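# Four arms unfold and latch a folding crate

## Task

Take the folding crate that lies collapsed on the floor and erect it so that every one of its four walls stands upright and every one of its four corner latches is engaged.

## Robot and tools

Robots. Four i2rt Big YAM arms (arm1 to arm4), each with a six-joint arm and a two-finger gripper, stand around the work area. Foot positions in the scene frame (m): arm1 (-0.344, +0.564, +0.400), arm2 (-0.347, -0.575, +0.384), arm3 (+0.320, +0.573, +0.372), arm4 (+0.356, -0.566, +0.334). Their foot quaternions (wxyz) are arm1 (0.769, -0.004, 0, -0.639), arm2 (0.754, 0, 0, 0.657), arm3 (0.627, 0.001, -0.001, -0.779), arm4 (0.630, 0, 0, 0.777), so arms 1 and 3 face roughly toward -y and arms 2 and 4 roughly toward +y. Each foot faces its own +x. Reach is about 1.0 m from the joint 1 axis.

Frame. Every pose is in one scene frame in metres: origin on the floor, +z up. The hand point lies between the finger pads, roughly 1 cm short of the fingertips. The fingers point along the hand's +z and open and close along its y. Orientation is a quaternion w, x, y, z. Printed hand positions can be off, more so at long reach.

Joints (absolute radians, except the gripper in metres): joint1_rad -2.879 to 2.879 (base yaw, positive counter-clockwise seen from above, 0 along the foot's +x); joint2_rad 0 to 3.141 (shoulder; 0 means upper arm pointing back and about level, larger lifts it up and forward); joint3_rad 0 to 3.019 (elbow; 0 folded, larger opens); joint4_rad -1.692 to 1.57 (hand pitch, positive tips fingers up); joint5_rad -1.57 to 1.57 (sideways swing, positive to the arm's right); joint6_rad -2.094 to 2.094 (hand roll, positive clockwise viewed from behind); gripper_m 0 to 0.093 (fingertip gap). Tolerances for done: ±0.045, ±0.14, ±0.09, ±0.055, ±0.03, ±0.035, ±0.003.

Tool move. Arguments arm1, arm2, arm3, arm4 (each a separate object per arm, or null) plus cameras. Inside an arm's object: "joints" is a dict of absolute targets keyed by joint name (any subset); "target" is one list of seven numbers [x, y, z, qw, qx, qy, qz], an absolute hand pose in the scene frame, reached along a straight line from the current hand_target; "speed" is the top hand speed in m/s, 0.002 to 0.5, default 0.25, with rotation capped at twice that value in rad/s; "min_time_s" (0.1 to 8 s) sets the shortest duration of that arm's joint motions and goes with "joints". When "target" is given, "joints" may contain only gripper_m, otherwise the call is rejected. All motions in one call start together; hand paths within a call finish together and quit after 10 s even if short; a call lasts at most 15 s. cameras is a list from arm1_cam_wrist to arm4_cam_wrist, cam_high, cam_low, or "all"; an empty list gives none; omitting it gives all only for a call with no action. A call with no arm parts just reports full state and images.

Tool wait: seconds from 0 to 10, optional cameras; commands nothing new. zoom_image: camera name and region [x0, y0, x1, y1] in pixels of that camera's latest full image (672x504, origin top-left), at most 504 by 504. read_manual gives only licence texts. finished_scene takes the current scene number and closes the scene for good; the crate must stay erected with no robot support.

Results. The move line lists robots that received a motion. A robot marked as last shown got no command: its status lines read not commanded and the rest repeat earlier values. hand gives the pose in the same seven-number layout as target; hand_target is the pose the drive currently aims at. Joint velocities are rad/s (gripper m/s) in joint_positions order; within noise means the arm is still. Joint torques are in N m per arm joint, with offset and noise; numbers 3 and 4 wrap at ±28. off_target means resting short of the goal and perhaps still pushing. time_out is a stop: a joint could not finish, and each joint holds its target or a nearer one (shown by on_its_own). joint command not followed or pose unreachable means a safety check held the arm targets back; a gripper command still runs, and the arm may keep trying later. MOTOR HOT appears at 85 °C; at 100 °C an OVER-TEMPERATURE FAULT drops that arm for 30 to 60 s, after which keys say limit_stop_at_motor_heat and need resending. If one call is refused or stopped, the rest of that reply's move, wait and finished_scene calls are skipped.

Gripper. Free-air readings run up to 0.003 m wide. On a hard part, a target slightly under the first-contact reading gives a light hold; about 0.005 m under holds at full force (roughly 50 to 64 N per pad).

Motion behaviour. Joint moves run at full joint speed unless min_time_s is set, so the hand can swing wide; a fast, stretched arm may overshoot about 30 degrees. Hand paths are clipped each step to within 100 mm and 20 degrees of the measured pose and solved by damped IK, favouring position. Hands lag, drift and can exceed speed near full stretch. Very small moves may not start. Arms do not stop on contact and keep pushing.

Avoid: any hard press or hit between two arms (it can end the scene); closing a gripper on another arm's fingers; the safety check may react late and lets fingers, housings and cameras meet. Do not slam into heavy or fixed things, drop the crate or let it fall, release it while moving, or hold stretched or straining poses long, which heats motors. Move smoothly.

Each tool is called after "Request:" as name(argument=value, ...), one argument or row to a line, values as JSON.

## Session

Request:
move(
  cameras=["cam_high", "cam_low"],
)

Request:
zoom_image(
  camera="cam_high",
  region=[230, 220, 430, 420],
)

Scene clock: 0.00 s.
Joint torques (N m): no reading
Motor temperatures (°C): arm1=[26 28 28 23 25 23 24] | arm2=[23 24 24 24 27 26 24] | arm3=[26 24 26 23 26 23 27] | arm4=[24 26 26 29 26 25 26]
Heat: arm1: hottest joint2_rad 28 °C; arm2: hottest joint5_rad 27 °C; arm3: hottest gripper 27 °C; arm4: hottest joint4_rad 29 °C.
Joint velocities: within noise
arm1.joint_positions: joint1_rad=+0.789 joint2_rad=+0.609 joint3_rad=+1.408 joint4_rad=-1.451 joint5_rad=+0.217 joint6_rad=-0.687 gripper_m=+0.09396
arm1.joint_status: not commanded
arm1.hand: x=-0.1884 y=+0.4177 z=+0.9285 quat_wxyz=(-0.292, -0.006, -0.892, +0.344) (m; scene frame)
arm1.hand_target: x=-0.1903 y=+0.4191 z=+0.9382 quat_wxyz=(-0.301, -0.007, -0.887, +0.350) (m; scene frame)
arm1.hand_status: not commanded
arm2.joint_positions: joint1_rad=-0.187 joint2_rad=+0.597 joint3_rad=+1.311 joint4_rad=-1.291 joint5_rad=+0.241 joint6_rad=-0.242 gripper_m=+0.09396
arm2.joint_status: not commanded
arm2.hand: x=-0.2311 y=-0.3617 z=+0.9012 quat_wxyz=(-0.466, +0.549, -0.680, -0.135) (m; scene frame)
arm2.hand_target: x=-0.2316 y=-0.3634 z=+0.9148 quat_wxyz=(-0.477, +0.543, -0.676, -0.142) (m; scene frame)
arm2.hand_status: not commanded
arm3.joint_positions: joint1_rad=+0.868 joint2_rad=+0.636 joint3_rad=+1.401 joint4_rad=-1.459 joint5_rad=+0.267 joint6_rad=-0.463 gripper_m=+0.09396
arm3.joint_status: not commanded
arm3.hand: x=+0.4150 y=+0.3713 z=+0.8920 quat_wxyz=(-0.249, -0.258, -0.861, +0.361) (m; scene frame)
arm3.hand_target: x=+0.4139 y=+0.3728 z=+0.9010 quat_wxyz=(-0.257, -0.258, -0.856, +0.367) (m; scene frame)
arm3.hand_status: not commanded
arm4.joint_positions: joint1_rad=-0.127 joint2_rad=+0.607 joint3_rad=+1.357 joint4_rad=-1.287 joint5_rad=+0.183 joint6_rad=-0.762 gripper_m=+0.09396
arm4.joint_status: not commanded
arm4.hand: x=+0.3687 y=-0.3251 z=+0.8718 quat_wxyz=(-0.479, +0.793, -0.351, -0.140) (m; scene frame)
arm4.hand_target: x=+0.3689 y=-0.3277 z=+0.8812 quat_wxyz=(-0.487, +0.788, -0.349, -0.145) (m; scene frame)
arm4.hand_status: not commanded
pictures: cam_high, cam_low

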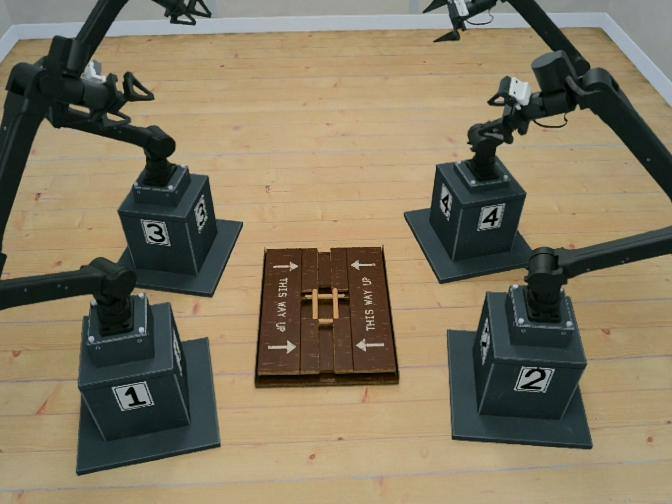

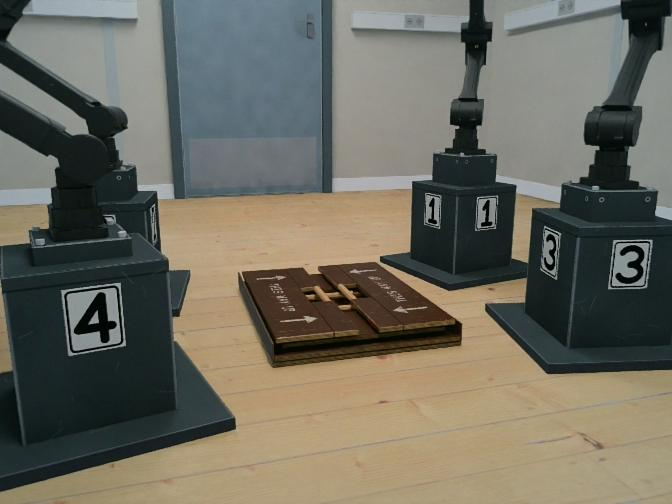

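Scaled by 2.520 from the camera's image (finer frame: 960x720).

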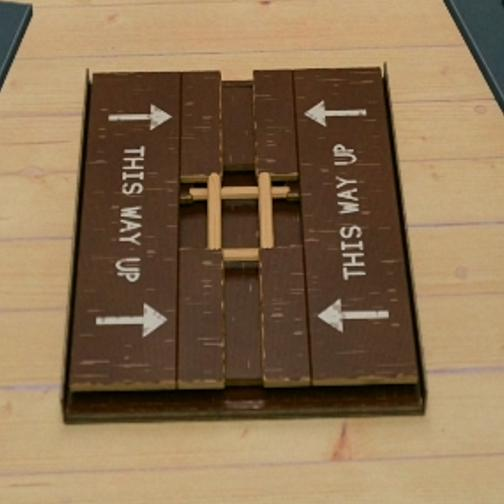

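Request:
move(
  arm1={"target": [-0.19, 0.17, 0.42, 0, 0.7362, 0.6768, 0], "speed": 0.35, "joints": {"gripper_m": 0.049}},
  arm2={"target": [-0.04, -0.22, 0.36, 0, -0.004, 1, 0], "speed": 0.35, "joints": {"gripper_m": 0.045}},
  arm3={"target": [-0.026, 0.027, 0.125, 0, 1, 0.004, 0], "speed": 0.45, "joints": {"gripper_m": 0.045}},
  arm4={"target": [0.20, -0.17, 0.42, 0, 0.6983, -0.7159, 0], "speed": 0.35, "joints": {"gripper_m": 0.049}},
  cameras=["arm3_cam_wrist"],
)

Scene clock: 16.93 s.
Joint torques (N m): arm1=[-0.32 -14.86 9.31 0.9 0.16 0.21] | arm2=[-0.73 -16.62 7.65 0.32 -0.05 0.1] | arm3=[-0.91 -18.55 7.46 -0.16 0.05 0.15] | arm4=[1.14 -11.28 11.81 0.21 -0.14 0.26]
Motor temperatures (°C): arm1=[26 28 29 23 25 23 24] | arm2=[23 24 25 24 27 26 24] | arm3=[26 24 28 23 26 23 27] | arm4=[24 26 28 29 26 25 26]
Heat: arm1: hottest joint3_rad 29 °C; arm2: hottest joint5_rad 27 °C; arm3: hottest joint3_rad 28 °C; arm4: hottest joint4_rad 29 °C.
move: arm1 off_target; arm2 off_target; arm3 off_target; arm4 off_target
Joint velocities: within noise
arm1.joint_positions: joint1_rad=+0.194 joint2_rad=+1.654 joint3_rad=+0.951 joint4_rad=-0.925 joint5_rad=-0.016 joint6_rad=+0.441 gripper_m=+0.04906
arm1.joint_status: all done
arm1.hand: x=-0.1947 y=+0.1952 z=+0.4091 quat_wxyz=(+0.023, -0.729, -0.684, -0.014)
arm1.hand_target: x=-0.1892 y=+0.1744 z=+0.4191 quat_wxyz=(+0.003, -0.735, -0.678, -0.007)
arm1.hand_status: off_target (0.028 m and 3.4 deg from the pose sent, 0.566 m and 105.0 deg at the start)
arm2.joint_positions: joint1_rad=-0.572 joint2_rad=+1.835 joint3_rad=+1.061 joint4_rad=-0.849 joint5_rad=-0.007 joint6_rad=+0.841 gripper_m=+0.04513
arm2.joint_status: all done
arm2.hand: x=-0.0568 y=-0.2357 z=+0.3480 quat_wxyz=(+0.020, +0.011, -1.000, +0.017)
arm2.hand_target: x=-0.0424 y=-0.2222 z=+0.3597 quat_wxyz=(+0.006, +0.004, -1.000, +0.000)
arm2.hand_status: off_target (0.026 m and 3.1 deg from the pose sent, 0.591 m and 93.9 deg at the start)
arm3.joint_positions: joint1_rad=-0.347 joint2_rad=+2.558 joint3_rad=+1.750 joint4_rad=-0.776 joint5_rad=-0.003 joint6_rad=+0.995 gripper_m=+0.04513
arm3.joint_status: all done
arm3.hand: x=-0.0178 y=+0.0356 z=+0.1289 quat_wxyz=(+0.005, -1.000, -0.007, -0.006)
arm3.hand_target: x=-0.0235 y=+0.0314 z=+0.1221 quat_wxyz=(+0.004, -1.000, +0.001, -0.008)
arm3.hand_status: off_target (0.013 m and 1.0 deg from the pose sent, 0.949 m and 149.7 deg at the start)
arm4.joint_positions: joint1_rad=+0.166 joint2_rad=+1.558 joint3_rad=+1.038 joint4_rad=-1.106 joint5_rad=-0.001 joint6_rad=+0.383 gripper_m=+0.04907
arm4.joint_status: all done
arm4.hand: x=+0.2091 y=-0.1913 z=+0.4073 quat_wxyz=(+0.012, +0.704, -0.710, +0.025)
arm4.hand_target: x=+0.2049 y=-0.1726 z=+0.4184 quat_wxyz=(+0.004, +0.695, -0.719, +0.004)
arm4.hand_status: off_target (0.026 m and 3.3 deg from the pose sent, 0.507 m and 72.9 deg at the start)

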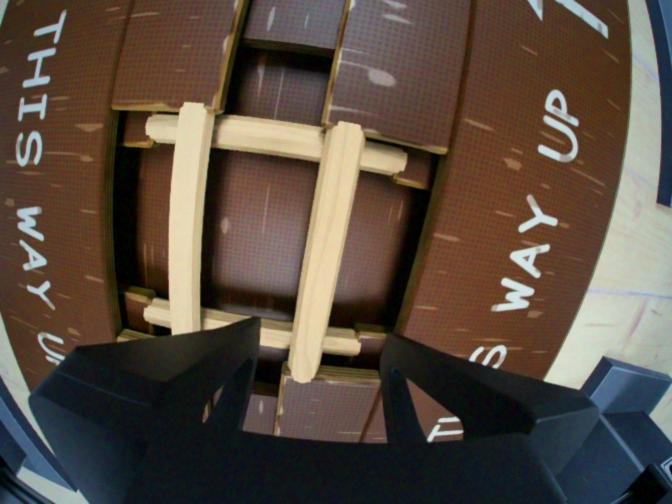

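Request:
move(
  arm3={"target": [-0.030, 0.032, 0.050, 0, 1, 0.005, 0], "speed": 0.12},
)

Request:
move(
  arm3={"joints": {"gripper_m": 0.012}},
)

Request:
move(
  arm3={"target": [-0.028, 0.0485, 0.14, 0.0872, 0.9962, 0.005, -0.0004], "speed": 0.14},
  cameras=["arm3_cam_wrist"],
)

Scene clock: 27.87 s.
Joint torques (N m): arm1=[-0.67 -14.86 9.25 0.79 0.12 0.19] | arm2=[-0.62 -16.67 7.64 0.32 -0.06 0.06] | arm3=[-1.32 -18.37 6.98 0.69 0.27 -0.07] | arm4=[1.14 -11.75 11.71 0.21 -0.14 0.28]
Motor temperatures (°C): arm1=[26 28 31 23 25 23 24] | arm2=[23 25 26 24 27 26 24] | arm3=[26 26 28 23 26 23 27] | arm4=[24 26 28 29 26 25 26]
Heat: arm1: hottest joint3_rad 31 °C; arm2: hottest joint5_rad 27 °C; arm3: hottest joint3_rad 28 °C; arm4: hottest joint4_rad 29 °C.
move: arm3 off_target
Joint velocities: within noise
arm1.joint_positions: joint1_rad=+0.198 joint2_rad=+1.654 joint3_rad=+0.951 joint4_rad=-0.925 joint5_rad=-0.016 joint6_rad=+0.441 gripper_m=+0.04906
arm1.joint_status: not commanded
arm1.hand: x=-0.1930 y=+0.1959 z=+0.4090 quat_wxyz=(+0.024, -0.727, -0.686, -0.014)
arm1.hand_target: x=-0.1874 y=+0.1751 z=+0.4191 quat_wxyz=(+0.004, -0.733, -0.680, -0.007)
arm1.hand_status: not commanded
arm2, arm4: as last shown
arm3.joint_positions: joint1_rad=-0.348 joint2_rad=+2.707 joint3_rad=+1.832 joint4_rad=-0.713 joint5_rad=-0.001 joint6_rad=+0.994 gripper_m=+0.04513
arm3.joint_status: not commanded
arm3.hand: x=-0.0181 y=+0.0370 z=+0.0580 quat_wxyz=(+0.007, -1.000, -0.007, -0.006)
arm3.hand_target: x=-0.0302 y=+0.0335 z=+0.0502 quat_wxyz=(+0.000, -1.000, -0.005, +0.000)
arm3.hand_status: off_target (0.015 m and 1.1 deg from the pose sent, 0.080 m and 0.9 deg at the start)
pictures: none

Scene clock: 28.47 s.
Joint torques (N m): arm1=[-0.85 -15.03 9.36 0.73 0.17 0.17] | arm2=[-0.56 -16.62 7.65 0.34 -0.05 0.06] | arm3=[-1.08 -19.08 6.78 0.53 0.28 -0.04] | arm4=[1.14 -11.69 11.71 0.2 -0.14 0.28]
Motor temperatures (°C): arm1=[26 28 31 23 25 23 24] | arm2=[23 25 26 24 27 26 24] | arm3=[26 26 28 23 26 23 27] | arm4=[24 26 28 29 26 25 26]
Heat: arm1: hottest joint3_rad 31 °C; arm2: hottest joint5_rad 27 °C; arm3: hottest joint3_rad 28 °C; arm4: hottest joint4_rad 29 °C.
move: arm3 off_target
Joint velocities: within noise
arm1, arm2, arm4: as last shown
arm3.joint_positions: joint1_rad=-0.347 joint2_rad=+2.707 joint3_rad=+1.832 joint4_rad=-0.708 joint5_rad=-0.001 joint6_rad=+1.008 gripper_m=+0.01694
arm3.joint_status: gripper_m off_target (ended at +0.01697, target +0.01200)
arm3.hand: x=-0.0179 y=+0.0355 z=+0.0580 quat_wxyz=(+0.005, -1.000, +0.000, -0.005)
arm3.hand_target: x=-0.0289 y=+0.0333 z=+0.0499 quat_wxyz=(+0.000, -1.000, -0.001, -0.001)
arm3.hand_status: not commanded
pictures: none

Scene clock: 29.73 s.
Joint torques (N m): arm1=[-0.79 -14.27 9.33 0.73 0.12 0.17] | arm2=[-0.62 -16.67 7.64 0.32 -0.05 0.06] | arm3=[-1.61 -22.71 2.93 -0.2 0.25 -0.23] | arm4=[1.14 -11.75 11.7 0.2 -0.14 0.28]
Motor temperatures (°C): arm1=[26 28 31 23 25 23 24] | arm2=[23 25 26 24 27 26 24] | arm3=[26 26 28 23 26 23 27] | arm4=[24 26 29 29 26 25 26]
Heat: arm1: hottest joint3_rad 31 °C; arm2: hottest joint5_rad 27 °C; arm3: hottest joint3_rad 28 °C; arm4: hottest joint3_rad 29 °C.
move: arm3 off_target
Joint velocities: within noise
arm1, arm2, arm4: as last shown
arm3.joint_positions: joint1_rad=-0.380 joint2_rad=+2.515 joint3_rad=+1.581 joint4_rad=-0.494 joint5_rad=-0.103 joint6_rad=+0.980 gripper_m=+0.01694
arm3.joint_status: not commanded
arm3.hand: x=-0.0185 y=+0.0417 z=+0.1164 quat_wxyz=(-0.088, -0.996, -0.001, -0.004)
arm3.hand_target: x=-0.0283 y=+0.0447 z=+0.1392 quat_wxyz=(-0.091, -0.996, -0.007, +0.003)
arm3.hand_status: off_target (0.026 m and 0.7 deg from the pose sent, 0.084 m and 10.6 deg at the start)

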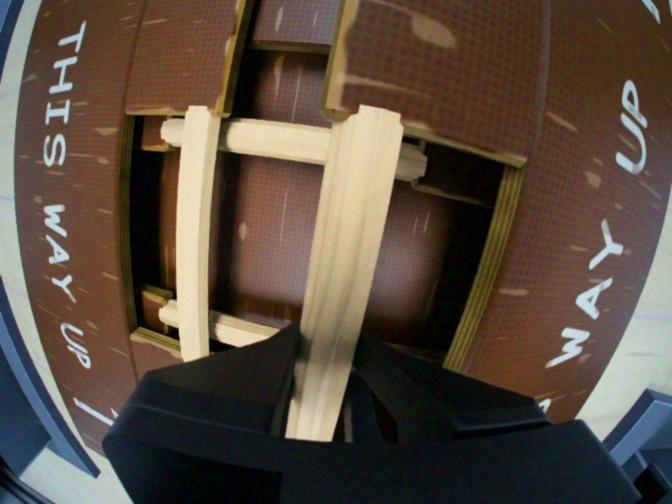

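Request:
move(
  arm3={"target": [-0.0285, 0.0885, 0.199, 0.1736, 0.9848, 0.005, -0.0009], "speed": 0.14},
)

Request:
move(
  arm3={"target": [-0.029, 0.1585, 0.241, 0.2588, 0.9659, 0.005, -0.0013], "speed": 0.14},
  arm2={"target": [-0.0135, -0.014, 0.15, 0, -0.0065, 1, 0], "speed": 0.25},
)

Request:
move(
  arm3={"target": [-0.030, 0.239, 0.256, 0.342, 0.9397, 0.0047, -0.0017], "speed": 0.12},
  arm2={"target": [-0.016, -0.011, 0.085, 0, -0.0065, 1, 0], "speed": 0.12},
  cameras=["arm2_cam_wrist", "arm3_cam_wrist"],
)

Scene clock: 32.77 s.
Joint torques (N m): arm1=[-0.67 -14.8 9.31 0.75 0.13 0.15] | arm2=[-0.62 -16.67 7.64 0.31 -0.06 0.06] | arm3=[-2.14 -20.72 2.63 0.36 0.12 -0.23] | arm4=[1.14 -11.75 11.7 0.21 -0.14 0.28]
Motor temperatures (°C): arm1=[26 28 31 23 25 23 24] | arm2=[23 25 26 24 27 26 24] | arm3=[26 26 28 23 26 23 27] | arm4=[24 26 29 29 26 25 26]
Heat: arm1: hottest joint3_rad 31 °C; arm2: hottest joint5_rad 27 °C; arm3: hottest joint3_rad 28 °C; arm4: hottest joint3_rad 29 °C.
move: arm3 off_target
Joint velocities: within noise
arm1, arm2, arm4: as last shown
arm3.joint_positions: joint1_rad=-0.446 joint2_rad=+2.299 joint3_rad=+1.309 joint4_rad=-0.311 joint5_rad=-0.219 joint6_rad=+0.934 gripper_m=+0.01645
arm3.joint_status: not commanded
arm3.hand: x=-0.0180 y=+0.0777 z=+0.1844 quat_wxyz=(-0.172, -0.985, -0.002, -0.007)
arm3.hand_target: x=-0.0256 y=+0.0862 z=+0.1987 quat_wxyz=(-0.173, -0.985, -0.008, +0.000)
arm3.hand_status: off_target (0.021 m and 0.9 deg from the pose sent, 0.095 m and 9.9 deg at the start)
pictures: none

Scene clock: 34.90 s.
Joint torques (N m): arm1=[-0.97 -14.39 9.22 0.62 0.13 0.19] | arm2=[0.26 -25.11 7.47 -0.12 0.19 0.07] | arm3=[-3.43 -17.38 1.85 0.44 0.39 -0.26] | arm4=[1.14 -11.75 11.7 0.21 -0.15 0.28]
Motor temperatures (°C): arm1=[26 28 32 23 25 23 24] | arm2=[23 25 26 24 27 26 24] | arm3=[26 26 28 23 26 23 27] | arm4=[24 26 29 29 26 25 26]
Heat: arm1: hottest joint3_rad 32 °C; arm2: hottest joint5_rad 27 °C; arm3: hottest joint3_rad 28 °C; arm4: hottest joint3_rad 29 °C.
move: arm2 off_target; arm3 off_target
Joint velocities: within noise
arm1, arm4: as last shown
arm2.joint_positions: joint1_rad=-0.399 joint2_rad=+2.573 joint3_rad=+1.765 joint4_rad=-0.792 joint5_rad=-0.001 joint6_rad=+1.013 gripper_m=+0.04513
arm2.joint_status: not commanded
arm2.hand: x=-0.0228 y=-0.0298 z=+0.1376 quat_wxyz=(+0.008, +0.011, -1.000, +0.012)
arm2.hand_target: x=-0.0159 y=-0.0151 z=+0.1480 quat_wxyz=(+0.000, +0.009, -1.000, +0.002)
arm2.hand_status: off_target (0.022 m and 1.8 deg from the pose sent, 0.300 m and 3.0 deg at the start)
arm3.joint_positions: joint1_rad=-0.563 joint2_rad=+2.124 joint3_rad=+1.047 joint4_rad=-0.106 joint5_rad=-0.386 joint6_rad=+0.850 gripper_m=+0.01645
arm3.joint_status: not commanded
arm3.hand: x=-0.0182 y=+0.1370 z=+0.2336 quat_wxyz=(-0.267, -0.964, -0.009, -0.010)
arm3.hand_target: x=-0.0291 y=+0.1561 z=+0.2417 quat_wxyz=(-0.260, -0.965, -0.005, +0.001)
arm3.hand_status: off_target (0.025 m and 1.7 deg from the pose sent, 0.099 m and 10.2 deg at the start)
pictures: none

Scene clock: 36.43 s.
Joint torques (N m): arm1=[-0.91 -14.39 9.29 0.7 0.14 0.18] | arm2=[0.44 -24.94 7.1 0.62 0.09 0.06] | arm3=[-2.78 -14.39 1.68 0.75 0.61 -0.19] | arm4=[1.14 -11.75 11.7 0.2 -0.15 0.28]
Motor temperatures (°C): arm1=[26 28 32 23 25 23 24] | arm2=[23 26 26 24 27 26 24] | arm3=[26 26 28 23 26 23 27] | arm4=[24 26 29 29 26 25 26]
Heat: arm1: hottest joint3_rad 32 °C; arm2: hottest joint5_rad 27 °C; arm3: hottest joint3_rad 28 °C; arm4: hottest joint3_rad 29 °C.
move: arm2 off_target; arm3 off_target
Joint velocities: within noise
arm1, arm4: as last shown
arm2.joint_positions: joint1_rad=-0.399 joint2_rad=+2.702 joint3_rad=+1.846 joint4_rad=-0.758 joint5_rad=-0.001 joint6_rad=+1.019 gripper_m=+0.04513
arm2.joint_status: not commanded
arm2.hand: x=-0.0233 y=-0.0306 z=+0.0786 quat_wxyz=(+0.011, +0.008, -1.000, +0.018)
arm2.hand_target: x=-0.0165 y=-0.0118 z=+0.0857 quat_wxyz=(+0.000, +0.007, -1.000, +0.000)
arm2.hand_status: off_target (0.022 m and 2.5 deg from the pose sent, 0.056 m and 1.8 deg at the start)
arm3.joint_positions: joint1_rad=-0.748 joint2_rad=+2.035 joint3_rad=+0.832 joint4_rad=+0.057 joint5_rad=-0.595 joint6_rad=+0.704 gripper_m=+0.01645
arm3.joint_status: not commanded
arm3.hand: x=-0.0179 y=+0.2203 z=+0.2542 quat_wxyz=(-0.350, -0.936, -0.016, -0.016)
arm3.hand_target: x=-0.0280 y=+0.2389 z=+0.2554 quat_wxyz=(-0.340, -0.940, -0.004, -0.003)
arm3.hand_status: off_target (0.022 m and 2.6 deg from the pose sent, 0.105 m and 9.1 deg at the start)

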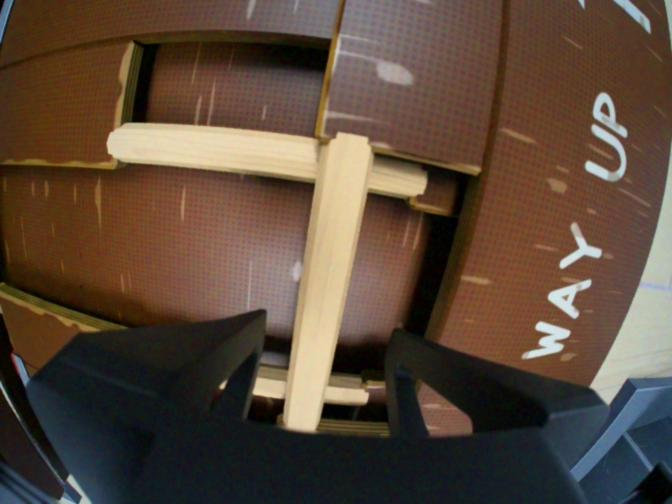

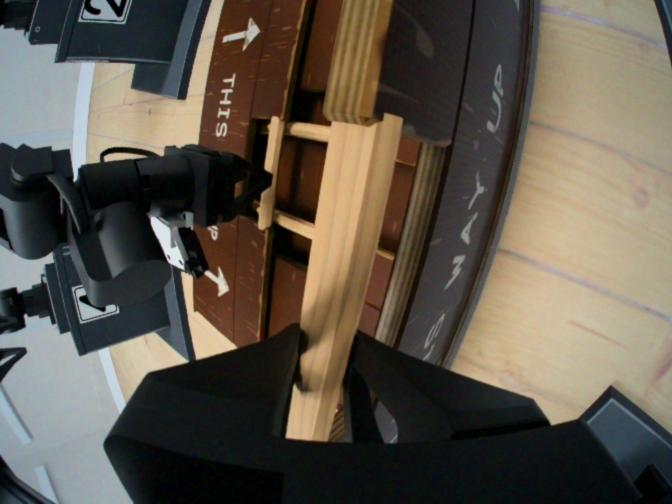

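Request:
move(
  arm2={"target": [-0.016, -0.010, 0.064, 0, -0.0065, 1, 0], "speed": 0.12},
)

Request:
move(
  arm2={"joints": {"gripper_m": 0.012}},
)

Request:
move(
  arm2={"target": [-0.015, -0.0465, 0.143, 0.0006, -0.0065, 0.9962, 0.0872], "speed": 0.14},
)

Request:
move(
  arm2={"target": [-0.0145, -0.0885, 0.203, 0.0011, -0.0064, 0.9848, 0.1736], "speed": 0.14},
  arm1={"target": [-0.14, 0.14, 0.36, 0, 0.7345, 0.6786, 0], "speed": 0.2},
)

Scene clock: 40.77 s.
Joint torques (N m): arm1=[-0.56 -14.39 9.25 0.65 0.14 0.17] | arm2=[0.5 -24.76 7.08 0.58 0.09 0.06] | arm3=[-3.66 -14.15 1.73 0.8 0.62 -0.18] | arm4=[1.08 -11.75 11.71 0.21 -0.14 0.28]
Motor temperatures (°C): arm1=[26 29 32 23 25 23 24] | arm2=[23 26 26 24 27 26 24] | arm3=[26 26 28 23 26 23 28] | arm4=[24 26 29 29 26 25 26]
Heat: arm1: hottest joint3_rad 32 °C; arm2: hottest joint5_rad 27 °C; arm3: hottest joint3_rad 28 °C; arm4: hottest joint3_rad 29 °C.
move: arm2 off_target
Joint velocities: within noise
arm1, arm3, arm4: as last shown
arm2.joint_positions: joint1_rad=-0.399 joint2_rad=+2.746 joint3_rad=+1.883 joint4_rad=-0.745 joint5_rad=-0.001 joint6_rad=+1.022 gripper_m=+0.04513
arm2.joint_status: not commanded
arm2.hand: x=-0.0215 y=-0.0277 z=+0.0600 quat_wxyz=(+0.010, +0.007, -1.000, +0.016)
arm2.hand_target: x=-0.0165 y=-0.0108 z=+0.0640 quat_wxyz=(+0.000, +0.006, -1.000, +0.000)
arm2.hand_status: off_target (0.019 m and 2.1 deg from the pose sent, 0.026 m and 2.5 deg at the start)
pictures: none

Scene clock: 41.33 s.
Joint torques (N m): arm1=[-0.91 -14.68 9.26 0.8 0.1 0.16] | arm2=[0.56 -24.64 7.09 0.58 0.09 0.06] | arm3=[-3.9 -14.56 1.87 0.68 0.62 -0.2] | arm4=[1.14 -11.75 11.7 0.21 -0.14 0.28]
Motor temperatures (°C): arm1=[26 29 32 23 25 23 24] | arm2=[23 26 26 24 27 26 24] | arm3=[26 26 28 23 26 23 28] | arm4=[24 26 29 29 26 25 26]
Heat: arm1: hottest joint3_rad 32 °C; arm2: hottest joint5_rad 27 °C; arm3: hottest joint3_rad 28 °C; arm4: hottest joint3_rad 29 °C.
move: arm2 off_target
Joint velocities: within noise
arm1, arm3: as last shown
arm2.joint_positions: joint1_rad=-0.399 joint2_rad=+2.746 joint3_rad=+1.883 joint4_rad=-0.745 joint5_rad=-0.001 joint6_rad=+1.022 gripper_m=+0.01656
arm2.joint_status: gripper_m off_target (ended at +0.01659, target +0.01200)
arm2.hand: x=-0.0215 y=-0.0277 z=+0.0600 quat_wxyz=(+0.010, +0.007, -1.000, +0.016)
arm2.hand_target: x=-0.0164 y=-0.0107 z=+0.0640 quat_wxyz=(+0.000, +0.006, -1.000, +0.000)
arm2.hand_status: not commanded
arm4.joint_positions: joint1_rad=+0.166 joint2_rad=+1.558 joint3_rad=+1.038 joint4_rad=-1.106 joint5_rad=-0.001 joint6_rad=+0.383 gripper_m=+0.04907
arm4.joint_status: not commanded
arm4.hand: x=+0.2091 y=-0.1913 z=+0.4073 quat_wxyz=(+0.012, +0.704, -0.710, +0.025)
arm4.hand_target: x=+0.2049 y=-0.1726 z=+0.4184 quat_wxyz=(+0.004, +0.695, -0.719, +0.004)
arm4.hand_status: not commanded
pictures: none

Scene clock: 42.60 s.
Joint torques (N m): arm1=[-1.14 -14.86 9.39 0.68 0.13 0.17] | arm2=[-1.03 -27.28 2.99 -0.32 0.09 -0.12] | arm3=[-3.96 -14.68 1.63 0.81 0.61 -0.21] | arm4=[1.14 -11.69 11.71 0.2 -0.15 0.28]
Motor temperatures (°C): arm1=[26 29 32 23 25 23 24] | arm2=[23 26 26 24 27 26 24] | arm3=[26 26 28 23 26 23 28] | arm4=[24 26 29 29 26 25 26]
Heat: arm1: hottest joint3_rad 32 °C; arm2: hottest joint5_rad 27 °C; arm3: hottest joint3_rad 28 °C; arm4: hottest joint3_rad 29 °C.
move: arm2 off_target
Joint velocities: within noise
arm1.joint_positions: joint1_rad=+0.198 joint2_rad=+1.654 joint3_rad=+0.951 joint4_rad=-0.925 joint5_rad=-0.016 joint6_rad=+0.441 gripper_m=+0.04906
arm1.joint_status: not commanded
arm1.hand: x=-0.1930 y=+0.1959 z=+0.4090 quat_wxyz=(+0.024, -0.727, -0.686, -0.014)
arm1.hand_target: x=-0.1874 y=+0.1751 z=+0.4191 quat_wxyz=(+0.004, -0.733, -0.680, -0.007)
arm1.hand_status: not commanded
arm2.joint_positions: joint1_rad=-0.434 joint2_rad=+2.524 joint3_rad=+1.565 joint4_rad=-0.456 joint5_rad=-0.098 joint6_rad=+0.990 gripper_m=+0.01656
arm2.joint_status: not commanded
arm2.hand: x=-0.0213 y=-0.0378 z=+0.1222 quat_wxyz=(-0.002, +0.009, -0.996, -0.092)
arm2.hand_target: x=-0.0154 y=-0.0419 z=+0.1429 quat_wxyz=(-0.004, +0.007, -0.996, -0.091)
arm2.hand_status: off_target (0.023 m and 0.6 deg from the pose sent, 0.085 m and 11.8 deg at the start)
arm3, arm4: as last shown
pictures: none

Scene clock: 43.87 s.
Joint torques (N m): arm1=[-0.21 -17.44 8.54 0.81 0.25 0.17] | arm2=[-1.73 -24.23 2.81 -0.03 0.18 -0.13] | arm3=[-3.31 -15.09 1.66 0.68 0.62 -0.18] | arm4=[1.08 -11.75 11.71 0.2 -0.15 0.28]
Motor temperatures (°C): arm1=[26 29 32 23 25 23 24] | arm2=[23 27 26 24 27 26 25] | arm3=[26 27 28 23 26 23 28] | arm4=[24 26 29 29 26 25 26]
Heat: arm1: hottest joint3_rad 32 °C; arm2: hottest joint2_rad 27 °C; arm3: hottest joint3_rad 28 °C; arm4: hottest joint3_rad 29 °C.
move: arm1 off_target; arm2 off_target
Joint velocities: within noise
arm1.joint_positions: joint1_rad=+0.260 joint2_rad=+1.855 joint3_rad=+1.052 joint4_rad=-0.810 joint5_rad=-0.008 joint6_rad=+0.514 gripper_m=+0.04906
arm1.joint_status: not commanded
arm1.hand: x=-0.1508 y=+0.1598 z=+0.3537 quat_wxyz=(+0.019, -0.731, -0.682, -0.006)
arm1.hand_target: x=-0.1406 y=+0.1417 z=+0.3595 quat_wxyz=(+0.001, -0.734, -0.679, +0.000)
arm1.hand_status: off_target (0.023 m and 2.3 deg from the pose sent, 0.091 m and 3.3 deg at the start)
arm2.joint_positions: joint1_rad=-0.505 joint2_rad=+2.309 joint3_rad=+1.283 joint4_rad=-0.261 joint5_rad=-0.219 joint6_rad=+0.939 gripper_m=+0.01609
arm2.joint_status: not commanded
arm2.hand: x=-0.0217 y=-0.0774 z=+0.1885 quat_wxyz=(+0.003, +0.011, -0.984, -0.177)
arm2.hand_target: x=-0.0149 y=-0.0881 z=+0.2019 quat_wxyz=(+0.000, +0.004, -0.985, -0.173)
arm2.hand_status: off_target (0.020 m and 0.8 deg from the pose sent, 0.096 m and 9.4 deg at the start)
arm3, arm4: as last shown
pictures: none

Request:
move(
  arm2={"target": [-0.0135, -0.1545, 0.243, 0.0017, -0.0063, 0.9659, 0.2588], "speed": 0.14},
)

Request:
move(
  arm2={"target": [-0.013, -0.2305, 0.254, 0.0022, -0.0061, 0.9397, 0.342], "speed": 0.12},
  arm1={"target": [-0.0585, -0.006, 0.12, 0, 0.7345, 0.6786, 0], "speed": 0.2},
)

Request:
move(
  arm1={"target": [-0.0605, -0.0065, 0.029, 0, 0.7345, 0.6786, 0], "speed": 0.12},
  cameras=["arm1_cam_wrist", "cam_high"],
)

Scene clock: 48.00 s.
Joint torques (N m): arm1=[-0.32 -16.91 8.5 0.9 0.26 0.21] | arm2=[-1.73 -19.43 3.18 0.88 0.11 -0.2] | arm3=[-3.6 -14.92 1.78 0.7 0.61 -0.18] | arm4=[1.14 -11.69 11.71 0.21 -0.14 0.28]
Motor temperatures (°C): arm1=[26 29 32 23 25 23 24] | arm2=[23 27 26 24 27 26 25] | arm3=[26 27 28 23 26 23 28] | arm4=[24 26 29 29 26 25 26]
Heat: arm1: hottest joint3_rad 32 °C; arm2: hottest joint2_rad 27 °C; arm3: hottest joint3_rad 28 °C; arm4: hottest joint3_rad 29 °C.
move: arm2 off_target
Joint velocities: within noise
arm1, arm3, arm4: as last shown
arm2.joint_positions: joint1_rad=-0.629 joint2_rad=+2.124 joint3_rad=+1.010 joint4_rad=-0.084 joint5_rad=-0.369 joint6_rad=+0.855 gripper_m=+0.01326
arm2.joint_status: not commanded
arm2.hand: x=-0.0220 y=-0.1472 z=+0.2389 quat_wxyz=(+0.010, +0.010, -0.966, -0.257)
arm2.hand_target: x=-0.0145 y=-0.1553 z=+0.2430 quat_wxyz=(+0.002, +0.006, -0.967, -0.256)
arm2.hand_status: off_target (0.012 m and 1.4 deg from the pose sent, 0.095 m and 9.6 deg at the start)
pictures: none

Scene clock: 50.57 s.
Joint torques (N m): arm1=[-0.79 -26.46 7.8 1.02 0.34 0.11] | arm2=[-0.44 -16.79 3.19 1.1 -0.2 -0.19] | arm3=[-3.84 -14.45 1.81 0.85 0.62 -0.18] | arm4=[1.14 -11.75 11.71 0.21 -0.14 0.28]
Motor temperatures (°C): arm1=[26 29 32 23 25 23 24] | arm2=[23 27 26 24 27 26 25] | arm3=[26 27 28 23 26 23 28] | arm4=[24 26 29 29 26 25 26]
Heat: arm1: hottest joint3_rad 32 °C; arm2: hottest joint2_rad 27 °C; arm3: hottest joint3_rad 28 °C; arm4: hottest joint3_rad 29 °C.
move: arm1 off_target; arm2 done
Joint velocities: within noise
arm1.joint_positions: joint1_rad=+0.289 joint2_rad=+2.631 joint3_rad=+1.736 joint4_rad=-0.730 joint5_rad=-0.010 joint6_rad=+0.557 gripper_m=+0.04906
arm1.joint_status: not commanded
arm1.hand: x=-0.0660 y=+0.0195 z=+0.1122 quat_wxyz=(+0.025, -0.736, -0.676, -0.008)
arm1.hand_target: x=-0.0597 y=-0.0029 z=+0.1191 quat_wxyz=(+0.001, -0.738, -0.675, +0.000)
arm1.hand_status: off_target (0.028 m and 3.0 deg from the pose sent, 0.301 m and 2.3 deg at the start)
arm2.joint_positions: joint1_rad=-0.824 joint2_rad=+2.065 joint3_rad=+0.794 joint4_rad=+0.133 joint5_rad=-0.552 joint6_rad=+0.740 gripper_m=+0.01198
arm2.joint_status: not commanded
arm2.hand: x=-0.0160 y=-0.2329 z=+0.2493 quat_wxyz=(+0.005, -0.002, -0.942, -0.337)
arm2.hand_target: x=-0.0102 y=-0.2317 z=+0.2543 quat_wxyz=(-0.005, +0.002, -0.940, -0.341)
arm2.hand_status: done (0.006 m and 1.4 deg from the pose sent, 0.085 m and 10.3 deg at the start)
arm3, arm4: as last shown
pictures: none

Scene clock: 51.87 s.
Joint torques (N m): arm1=[-5.42 -22.07 12.44 3.67 0.56 -0.2] | arm2=[-0.44 -16.67 3.19 1.09 -0.2 -0.19] | arm3=[-3.66 -14.51 1.72 0.84 0.6 -0.17] | arm4=[1.08 -11.69 11.71 0.21 -0.14 0.29]
Motor temperatures (°C): arm1=[26 29 32 23 25 23 24] | arm2=[23 27 26 24 27 26 25] | arm3=[26 27 28 23 26 23 28] | arm4=[24 26 29 29 26 25 26]
Heat: arm1: hottest joint3_rad 32 °C; arm2: hottest joint2_rad 27 °C; arm3: hottest joint3_rad 28 °C; arm4: hottest joint3_rad 29 °C.
move: arm1 off_target
Joint velocities: within noise
arm1.joint_positions: joint1_rad=+0.340 joint2_rad=+2.761 joint3_rad=+1.750 joint4_rad=-0.713 joint5_rad=-0.010 joint6_rad=+0.577 gripper_m=+0.04901
arm1.joint_status: not commanded
arm1.hand: x=-0.0631 y=+0.0752 z=+0.0403 quat_wxyz=(+0.073, -0.724, -0.686, -0.019)
arm1.hand_target: x=-0.0657 y=-0.0001 z=+0.0405 quat_wxyz=(+0.000, -0.735, -0.678, +0.003)
arm1.hand_status: off_target (0.082 m and 8.8 deg from the pose sent, 0.087 m and 3.0 deg at the start)
arm2.joint_positions: joint1_rad=-0.822 joint2_rad=+2.065 joint3_rad=+0.794 joint4_rad=+0.133 joint5_rad=-0.552 joint6_rad=+0.740 gripper_m=+0.01198
arm2.joint_status: not commanded
arm2.hand: x=-0.0165 y=-0.2324 z=+0.2493 quat_wxyz=(+0.005, -0.001, -0.942, -0.337)
arm2.hand_target: x=-0.0107 y=-0.2311 z=+0.2543 quat_wxyz=(-0.005, +0.003, -0.940, -0.341)
arm2.hand_status: not commanded
arm3, arm4: as last shown

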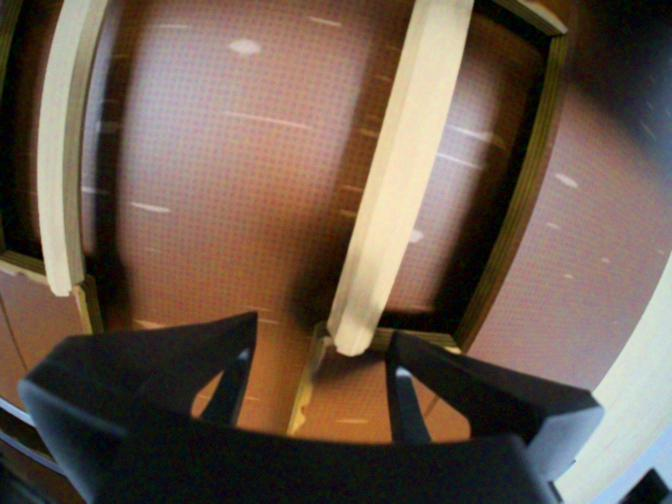

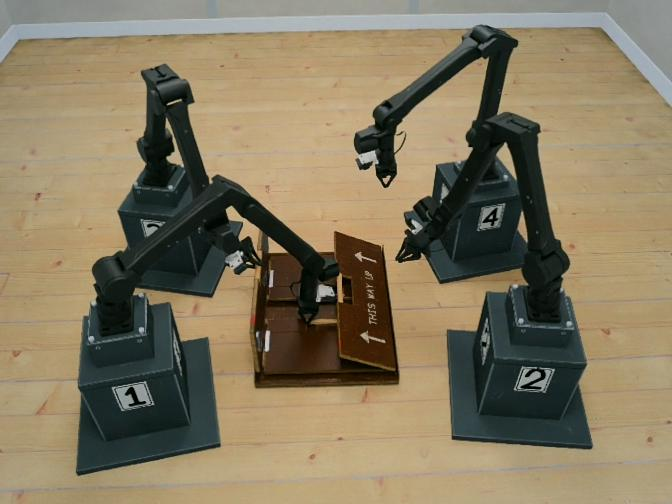

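Request:
wait(
  seconds=0.1,
  cameras=["arm1_cam_wrist", "arm2_cam_wrist", "arm3_cam_wrist", "arm4_cam_wrist", "cam_low", "cam_high"],
)

Request:
zoom_image(
  camera="cam_low",
  region=[200, 160, 480, 380],
)

Request:
zoom_image(
  camera="cam_high",
  region=[230, 210, 430, 410],
)

Scene clock: 54.03 s.
Joint torques (N m): arm1=[-5.71 -22.59 12.55 3.49 0.55 -0.21] | arm2=[-0.5 -16.67 3.19 1.1 -0.21 -0.19] | arm3=[-3.72 -14.68 1.72 0.76 0.62 -0.2] | arm4=[1.08 -11.69 11.71 0.21 -0.14 0.28]
Motor temperatures (°C): arm1=[26 29 32 23 25 23 24] | arm2=[23 27 26 24 27 26 25] | arm3=[26 27 28 23 26 23 28] | arm4=[24 26 30 29 26 25 26]
Heat: arm1: hottest joint3_rad 32 °C; arm2: hottest joint2_rad 27 °C; arm3: hottest joint3_rad 28 °C; arm4: hottest joint3_rad 30 °C.
Joint velocities: within noise
arm1.joint_positions: joint1_rad=+0.340 joint2_rad=+2.761 joint3_rad=+1.750 joint4_rad=-0.713 joint5_rad=-0.010 joint6_rad=+0.577 gripper_m=+0.04901
arm1.joint_status: not commanded
arm1.hand: x=-0.0631 y=+0.0752 z=+0.0403 quat_wxyz=(+0.073, -0.724, -0.686, -0.019)
arm1.hand_target: x=-0.0657 y=-0.0001 z=+0.0405 quat_wxyz=(+0.000, -0.735, -0.678, +0.003)
arm1.hand_status: off_target (0.082 m and 8.8 deg from the pose sent, 0.087 m and 3.0 deg at the start)
arm2.joint_positions: joint1_rad=-0.822 joint2_rad=+2.065 joint3_rad=+0.794 joint4_rad=+0.133 joint5_rad=-0.552 joint6_rad=+0.740 gripper_m=+0.01198
arm2.joint_status: not commanded
arm2.hand: x=-0.0165 y=-0.2324 z=+0.2493 quat_wxyz=(+0.005, -0.001, -0.942, -0.337)
arm2.hand_target: x=-0.0107 y=-0.2311 z=+0.2543 quat_wxyz=(-0.005, +0.003, -0.940, -0.341)
arm2.hand_status: not commanded
arm3.joint_positions: joint1_rad=-0.748 joint2_rad=+2.035 joint3_rad=+0.832 joint4_rad=+0.057 joint5_rad=-0.595 joint6_rad=+0.704 gripper_m=+0.01645
arm3.joint_status: not commanded
arm3.hand: x=-0.0179 y=+0.2203 z=+0.2542 quat_wxyz=(-0.350, -0.936, -0.016, -0.016)
arm3.hand_target: x=-0.0280 y=+0.2389 z=+0.2554 quat_wxyz=(-0.340, -0.940, -0.004, -0.003)
arm3.hand_status: not commanded
arm4.joint_positions: joint1_rad=+0.166 joint2_rad=+1.558 joint3_rad=+1.038 joint4_rad=-1.106 joint5_rad=-0.001 joint6_rad=+0.383 gripper_m=+0.04907
arm4.joint_status: not commanded
arm4.hand: x=+0.2091 y=-0.1913 z=+0.4073 quat_wxyz=(+0.012, +0.704, -0.710, +0.025)
arm4.hand_target: x=+0.2049 y=-0.1726 z=+0.4184 quat_wxyz=(+0.004, +0.695, -0.719, +0.004)
arm4.hand_status: not commanded
wait: 0.10 s; at rest from the start
pictures: arm1_cam_wrist, arm2_cam_wrist, arm3_cam_wrist, arm4_cam_wrist, cam_high, cam_low

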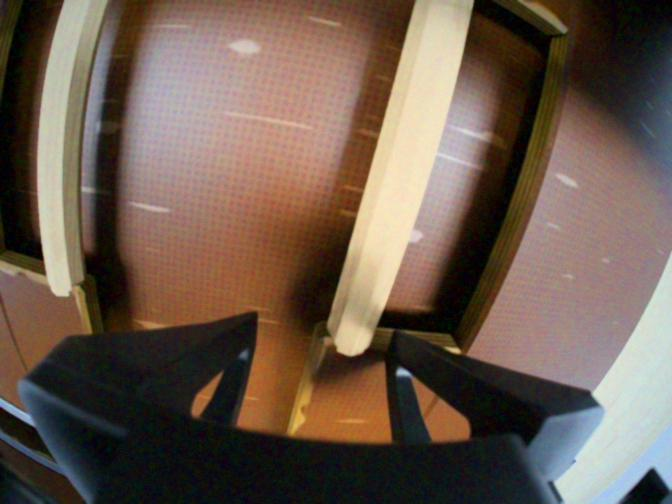

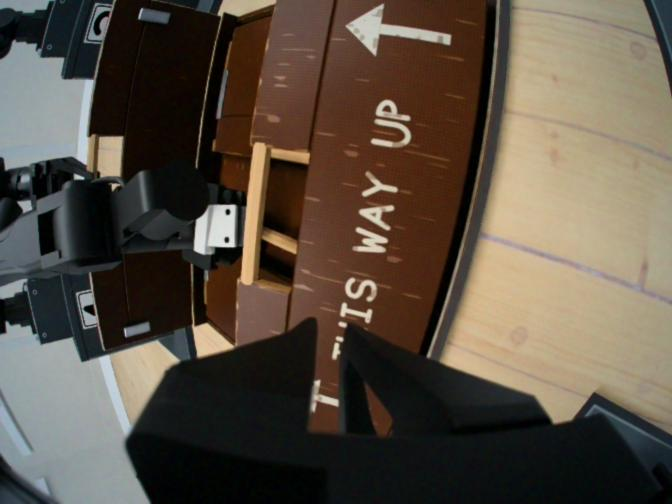

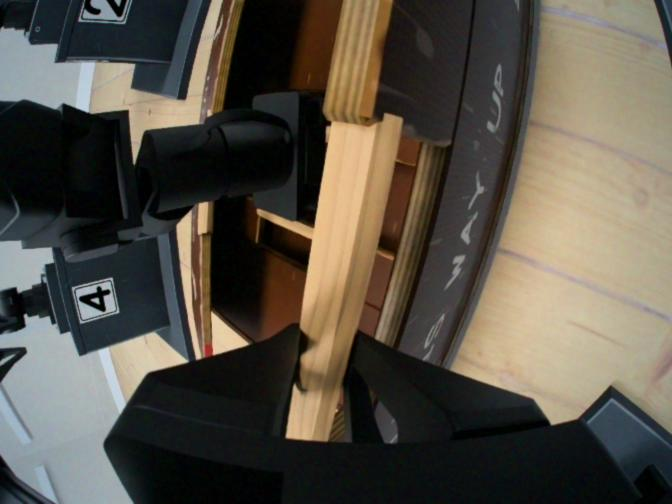

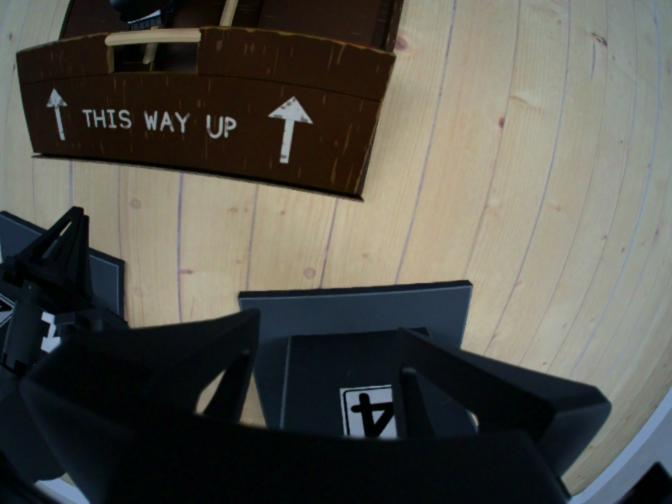

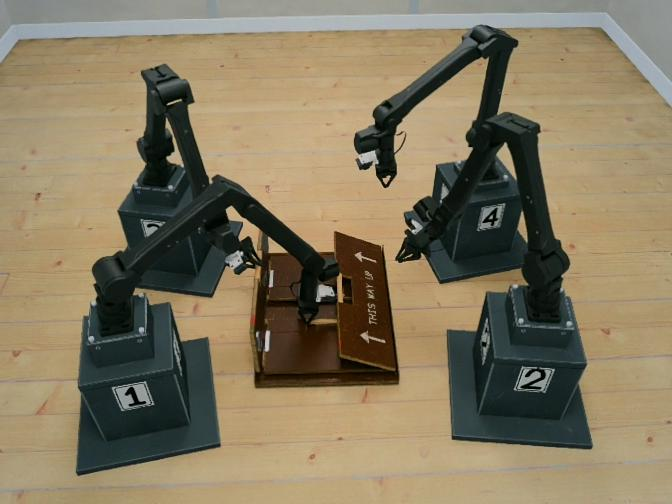

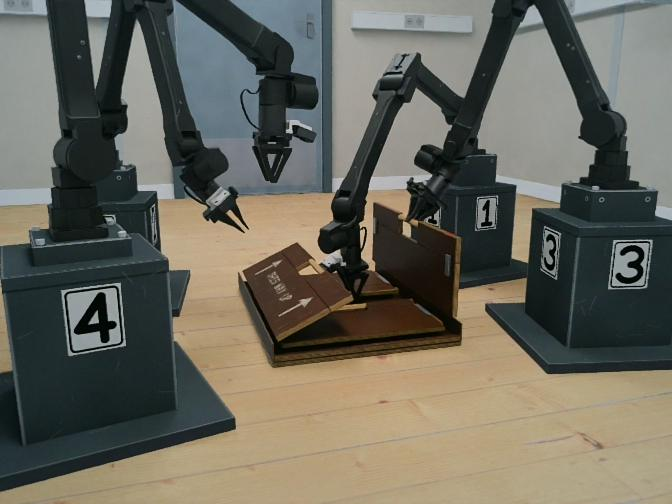

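Scaled by 1.800 from the camera's image (finer frame: 960x720).

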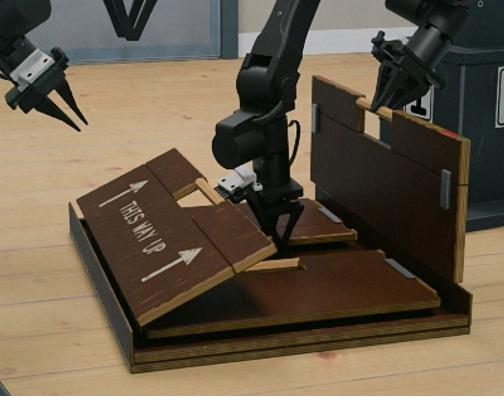

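Scaled by 2.520 from the camera's image (finer frame: 960x720).

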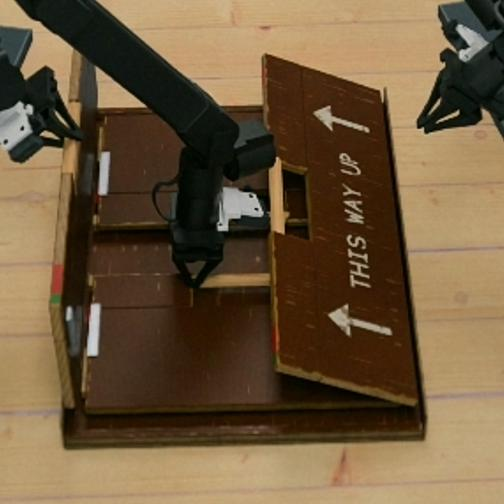

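Request:
move(
  arm2={"target": [0.006, -0.064, 0.20, 0.0014, -0.0063, 0.9763, 0.2164], "speed": 0.2, "joints": {"gripper_m": 0.047}},
  cameras=["arm2_cam_wrist", "cam_low"],
)

Scene clock: 65.20 s.
Joint torques (N m): arm1=[-5.71 -22.42 12.48 3.7 0.61 -0.23] | arm2=[-0.5 -19.55 3.99 1.25 -0.3 -0.14] | arm3=[-3.84 -14.51 1.72 0.87 0.58 -0.2] | arm4=[1.14 -11.75 11.7 0.21 -0.14 0.29]
Motor temperatures (°C): arm1=[26 30 33 24 26 23 24] | arm2=[23 27 25 24 27 26 25] | arm3=[26 27 27 23 26 23 28] | arm4=[24 26 30 29 26 25 26]
Heat: arm1: hottest joint3_rad 33 °C; arm2: hottest joint2_rad 27 °C; arm3: hottest gripper 28 °C; arm4: hottest joint3_rad 30 °C.
move: arm2 not_followed
Joint velocities: within noise
arm1.joint_positions: joint1_rad=+0.340 joint2_rad=+2.761 joint3_rad=+1.750 joint4_rad=-0.713 joint5_rad=-0.010 joint6_rad=+0.577 gripper_m=+0.04901
arm1.joint_status: not commanded
arm1.hand: x=-0.0631 y=+0.0752 z=+0.0403 quat_wxyz=(+0.073, -0.724, -0.686, -0.019)
arm1.hand_target: x=-0.0657 y=-0.0001 z=+0.0405 quat_wxyz=(+0.000, -0.735, -0.678, +0.003)
arm1.hand_status: not commanded
arm2.joint_positions: joint1_rad=-0.666 joint2_rad=+2.163 joint3_rad=+0.989 joint4_rad=+0.004 joint5_rad=-0.377 joint6_rad=+0.827 gripper_m=+0.04686
arm2.joint_status: all done
arm2.on_its_own: joint1_rad is held at -0.667, not at its first target -0.828; joint3_rad is held at +0.994, not at its first target +0.796; joint4_rad is held at +0.015, not at its first target +0.139; joint5_rad is held at -0.378, not at its first target -0.550; joint6_rad is held at +0.823, not at its first target +0.731
arm2.hand: x=-0.0106 y=-0.1617 z=+0.2215 quat_wxyz=(-0.005, +0.009, -0.963, -0.268)
arm2.hand_target: x=-0.0018 y=-0.1559 z=+0.2323 quat_wxyz=(-0.017, +0.013, -0.960, -0.280)
arm2.hand_status: not_followed (0.101 m and 6.1 deg from the pose sent, 0.177 m and 14.4 deg at the start)
arm3, arm4: as last shown
pose unreachable (arm2 arm): on one or more control steps of this call this arm could not follow its commanded pose, so it was not sent that pose on those steps. On the call's last step it was still not sent that pose. It may still have moved: this result reports where it is.
cause: moving toward the commanded pose would bring a part of the arm too close to another arm (this arm's fingers and the arm1 arm's wrist (the part past joint 4), along the way the arms are being sent, or toward where that arm still pushes).

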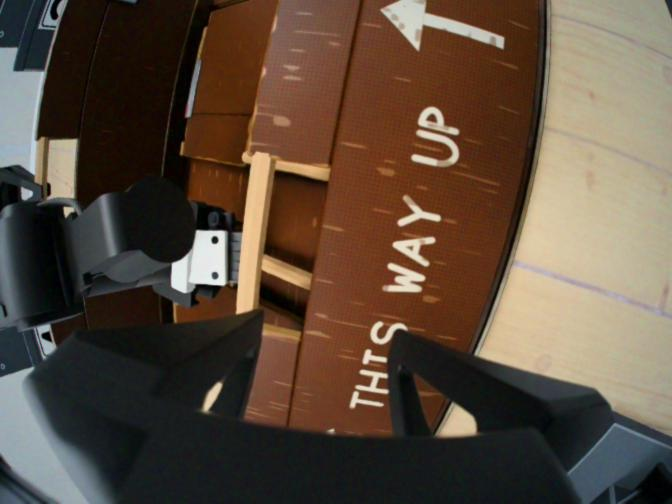

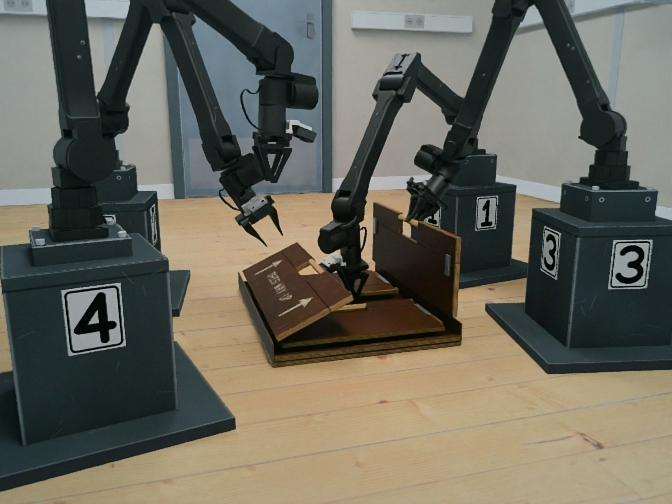

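Request:
move(
  arm1={"target": [-0.063, 0.072, 0.043, 0, 0.7345, 0.6786, 0], "speed": 0.1},
)

Request:
move(
  arm2={"target": [0.012, -0.066, 0.20, 0.0014, -0.0063, 0.9763, 0.2164], "speed": 0.2},
  cameras=["arm2_cam_wrist", "cam_low"],
)

Scene clock: 69.33 s.
Joint torques (N m): arm1=[0.15 -25.29 3.44 0.95 0.17 0.16] | arm2=[-0.5 -19.49 3.99 1.25 -0.3 -0.13] | arm3=[-3.25 -14.62 1.72 0.69 0.63 -0.22] | arm4=[1.14 -11.75 11.7 0.21 -0.14 0.28]
Motor temperatures (°C): arm1=[26 30 33 24 26 23 24] | arm2=[23 27 25 24 27 26 25] | arm3=[26 27 27 23 26 23 28] | arm4=[24 26 30 29 26 25 26]
Heat: arm1: hottest joint3_rad 33 °C; arm2: hottest joint2_rad 27 °C; arm3: hottest gripper 28 °C; arm4: hottest joint3_rad 30 °C.
move: arm1 done
Joint velocities: within noise
arm1.joint_positions: joint1_rad=+0.332 joint2_rad=+2.708 joint3_rad=+1.606 joint4_rad=-0.479 joint5_rad=-0.005 joint6_rad=+0.579 gripper_m=+0.04901
arm1.joint_status: not commanded
arm1.hand: x=-0.0671 y=+0.0719 z=+0.0405 quat_wxyz=(+0.004, -0.729, -0.685, +0.000)
arm1.hand_target: x=-0.0633 y=+0.0712 z=+0.0428 quat_wxyz=(-0.001, -0.732, -0.682, +0.001)
arm1.hand_status: done (0.005 m and 1.1 deg from the pose sent, 0.004 m and 8.8 deg at the start)
arm2.joint_positions: joint1_rad=-0.663 joint2_rad=+2.163 joint3_rad=+0.989 joint4_rad=+0.004 joint5_rad=-0.377 joint6_rad=+0.827 gripper_m=+0.04686
arm2.joint_status: not commanded
arm2.on_its_own: joint1_rad is held at -0.667, not at its first target -0.828; joint3_rad is held at +0.994, not at its first target +0.796; joint4_rad is held at +0.015, not at its first target +0.139; joint5_rad is held at -0.378, not at its first target -0.550; joint6_rad is held at +0.823, not at its first target +0.731
arm2.hand: x=-0.0118 y=-0.1607 z=+0.2215 quat_wxyz=(-0.005, +0.011, -0.963, -0.268)
arm2.hand_target: x=-0.0030 y=-0.1548 z=+0.2323 quat_wxyz=(-0.017, +0.015, -0.960, -0.280)
arm2.hand_status: not commanded
arm3, arm4: as last shown
pictures: none

Scene clock: 70.57 s.
Joint torques (N m): arm1=[0.5 -25.52 3.34 0.87 0.14 0.18] | arm2=[-0.32 -20.84 6.5 0.46 0 0.01] | arm3=[-3.02 -14.74 1.76 0.8 0.58 -0.2] | arm4=[1.14 -11.75 11.71 0.21 -0.14 0.29]
Motor temperatures (°C): arm1=[26 30 33 24 26 23 24] | arm2=[23 27 25 24 27 26 25] | arm3=[26 27 27 23 26 23 28] | arm4=[24 26 30 29 26 25 26]
Heat: arm1: hottest joint3_rad 33 °C; arm2: hottest joint2_rad 27 °C; arm3: hottest gripper 28 °C; arm4: hottest joint3_rad 30 °C.
move: arm2 off_target
Joint velocities: within noise
arm1, arm3, arm4: as last shown
arm2.joint_positions: joint1_rad=-0.549 joint2_rad=+2.312 joint3_rad=+1.297 joint4_rad=-0.226 joint5_rad=-0.273 joint6_rad=+0.908 gripper_m=+0.04686
arm2.joint_status: not commanded
arm2.hand: x=+0.0020 y=-0.0756 z=+0.1953 quat_wxyz=(+0.003, +0.011, -0.977, -0.211)
arm2.hand_target: x=+0.0141 y=-0.0685 z=+0.1989 quat_wxyz=(-0.003, +0.004, -0.977, -0.215)
arm2.hand_status: off_target (0.015 m and 1.0 deg from the pose sent, 0.100 m and 6.1 deg at the start)

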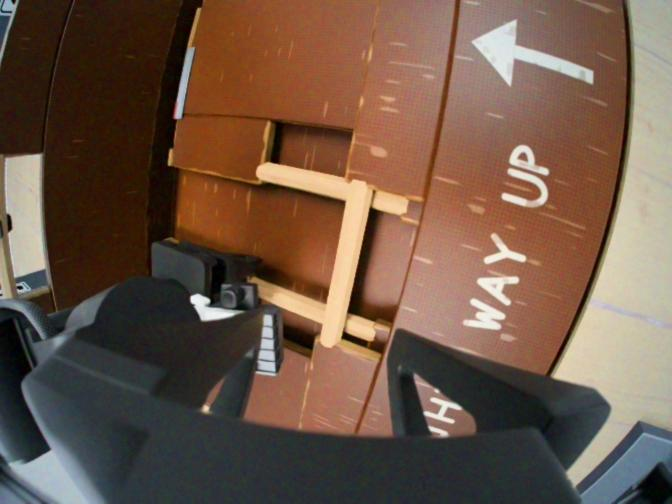

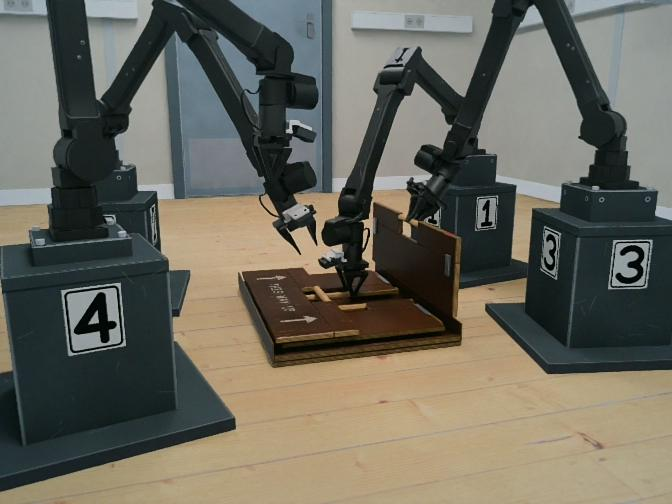

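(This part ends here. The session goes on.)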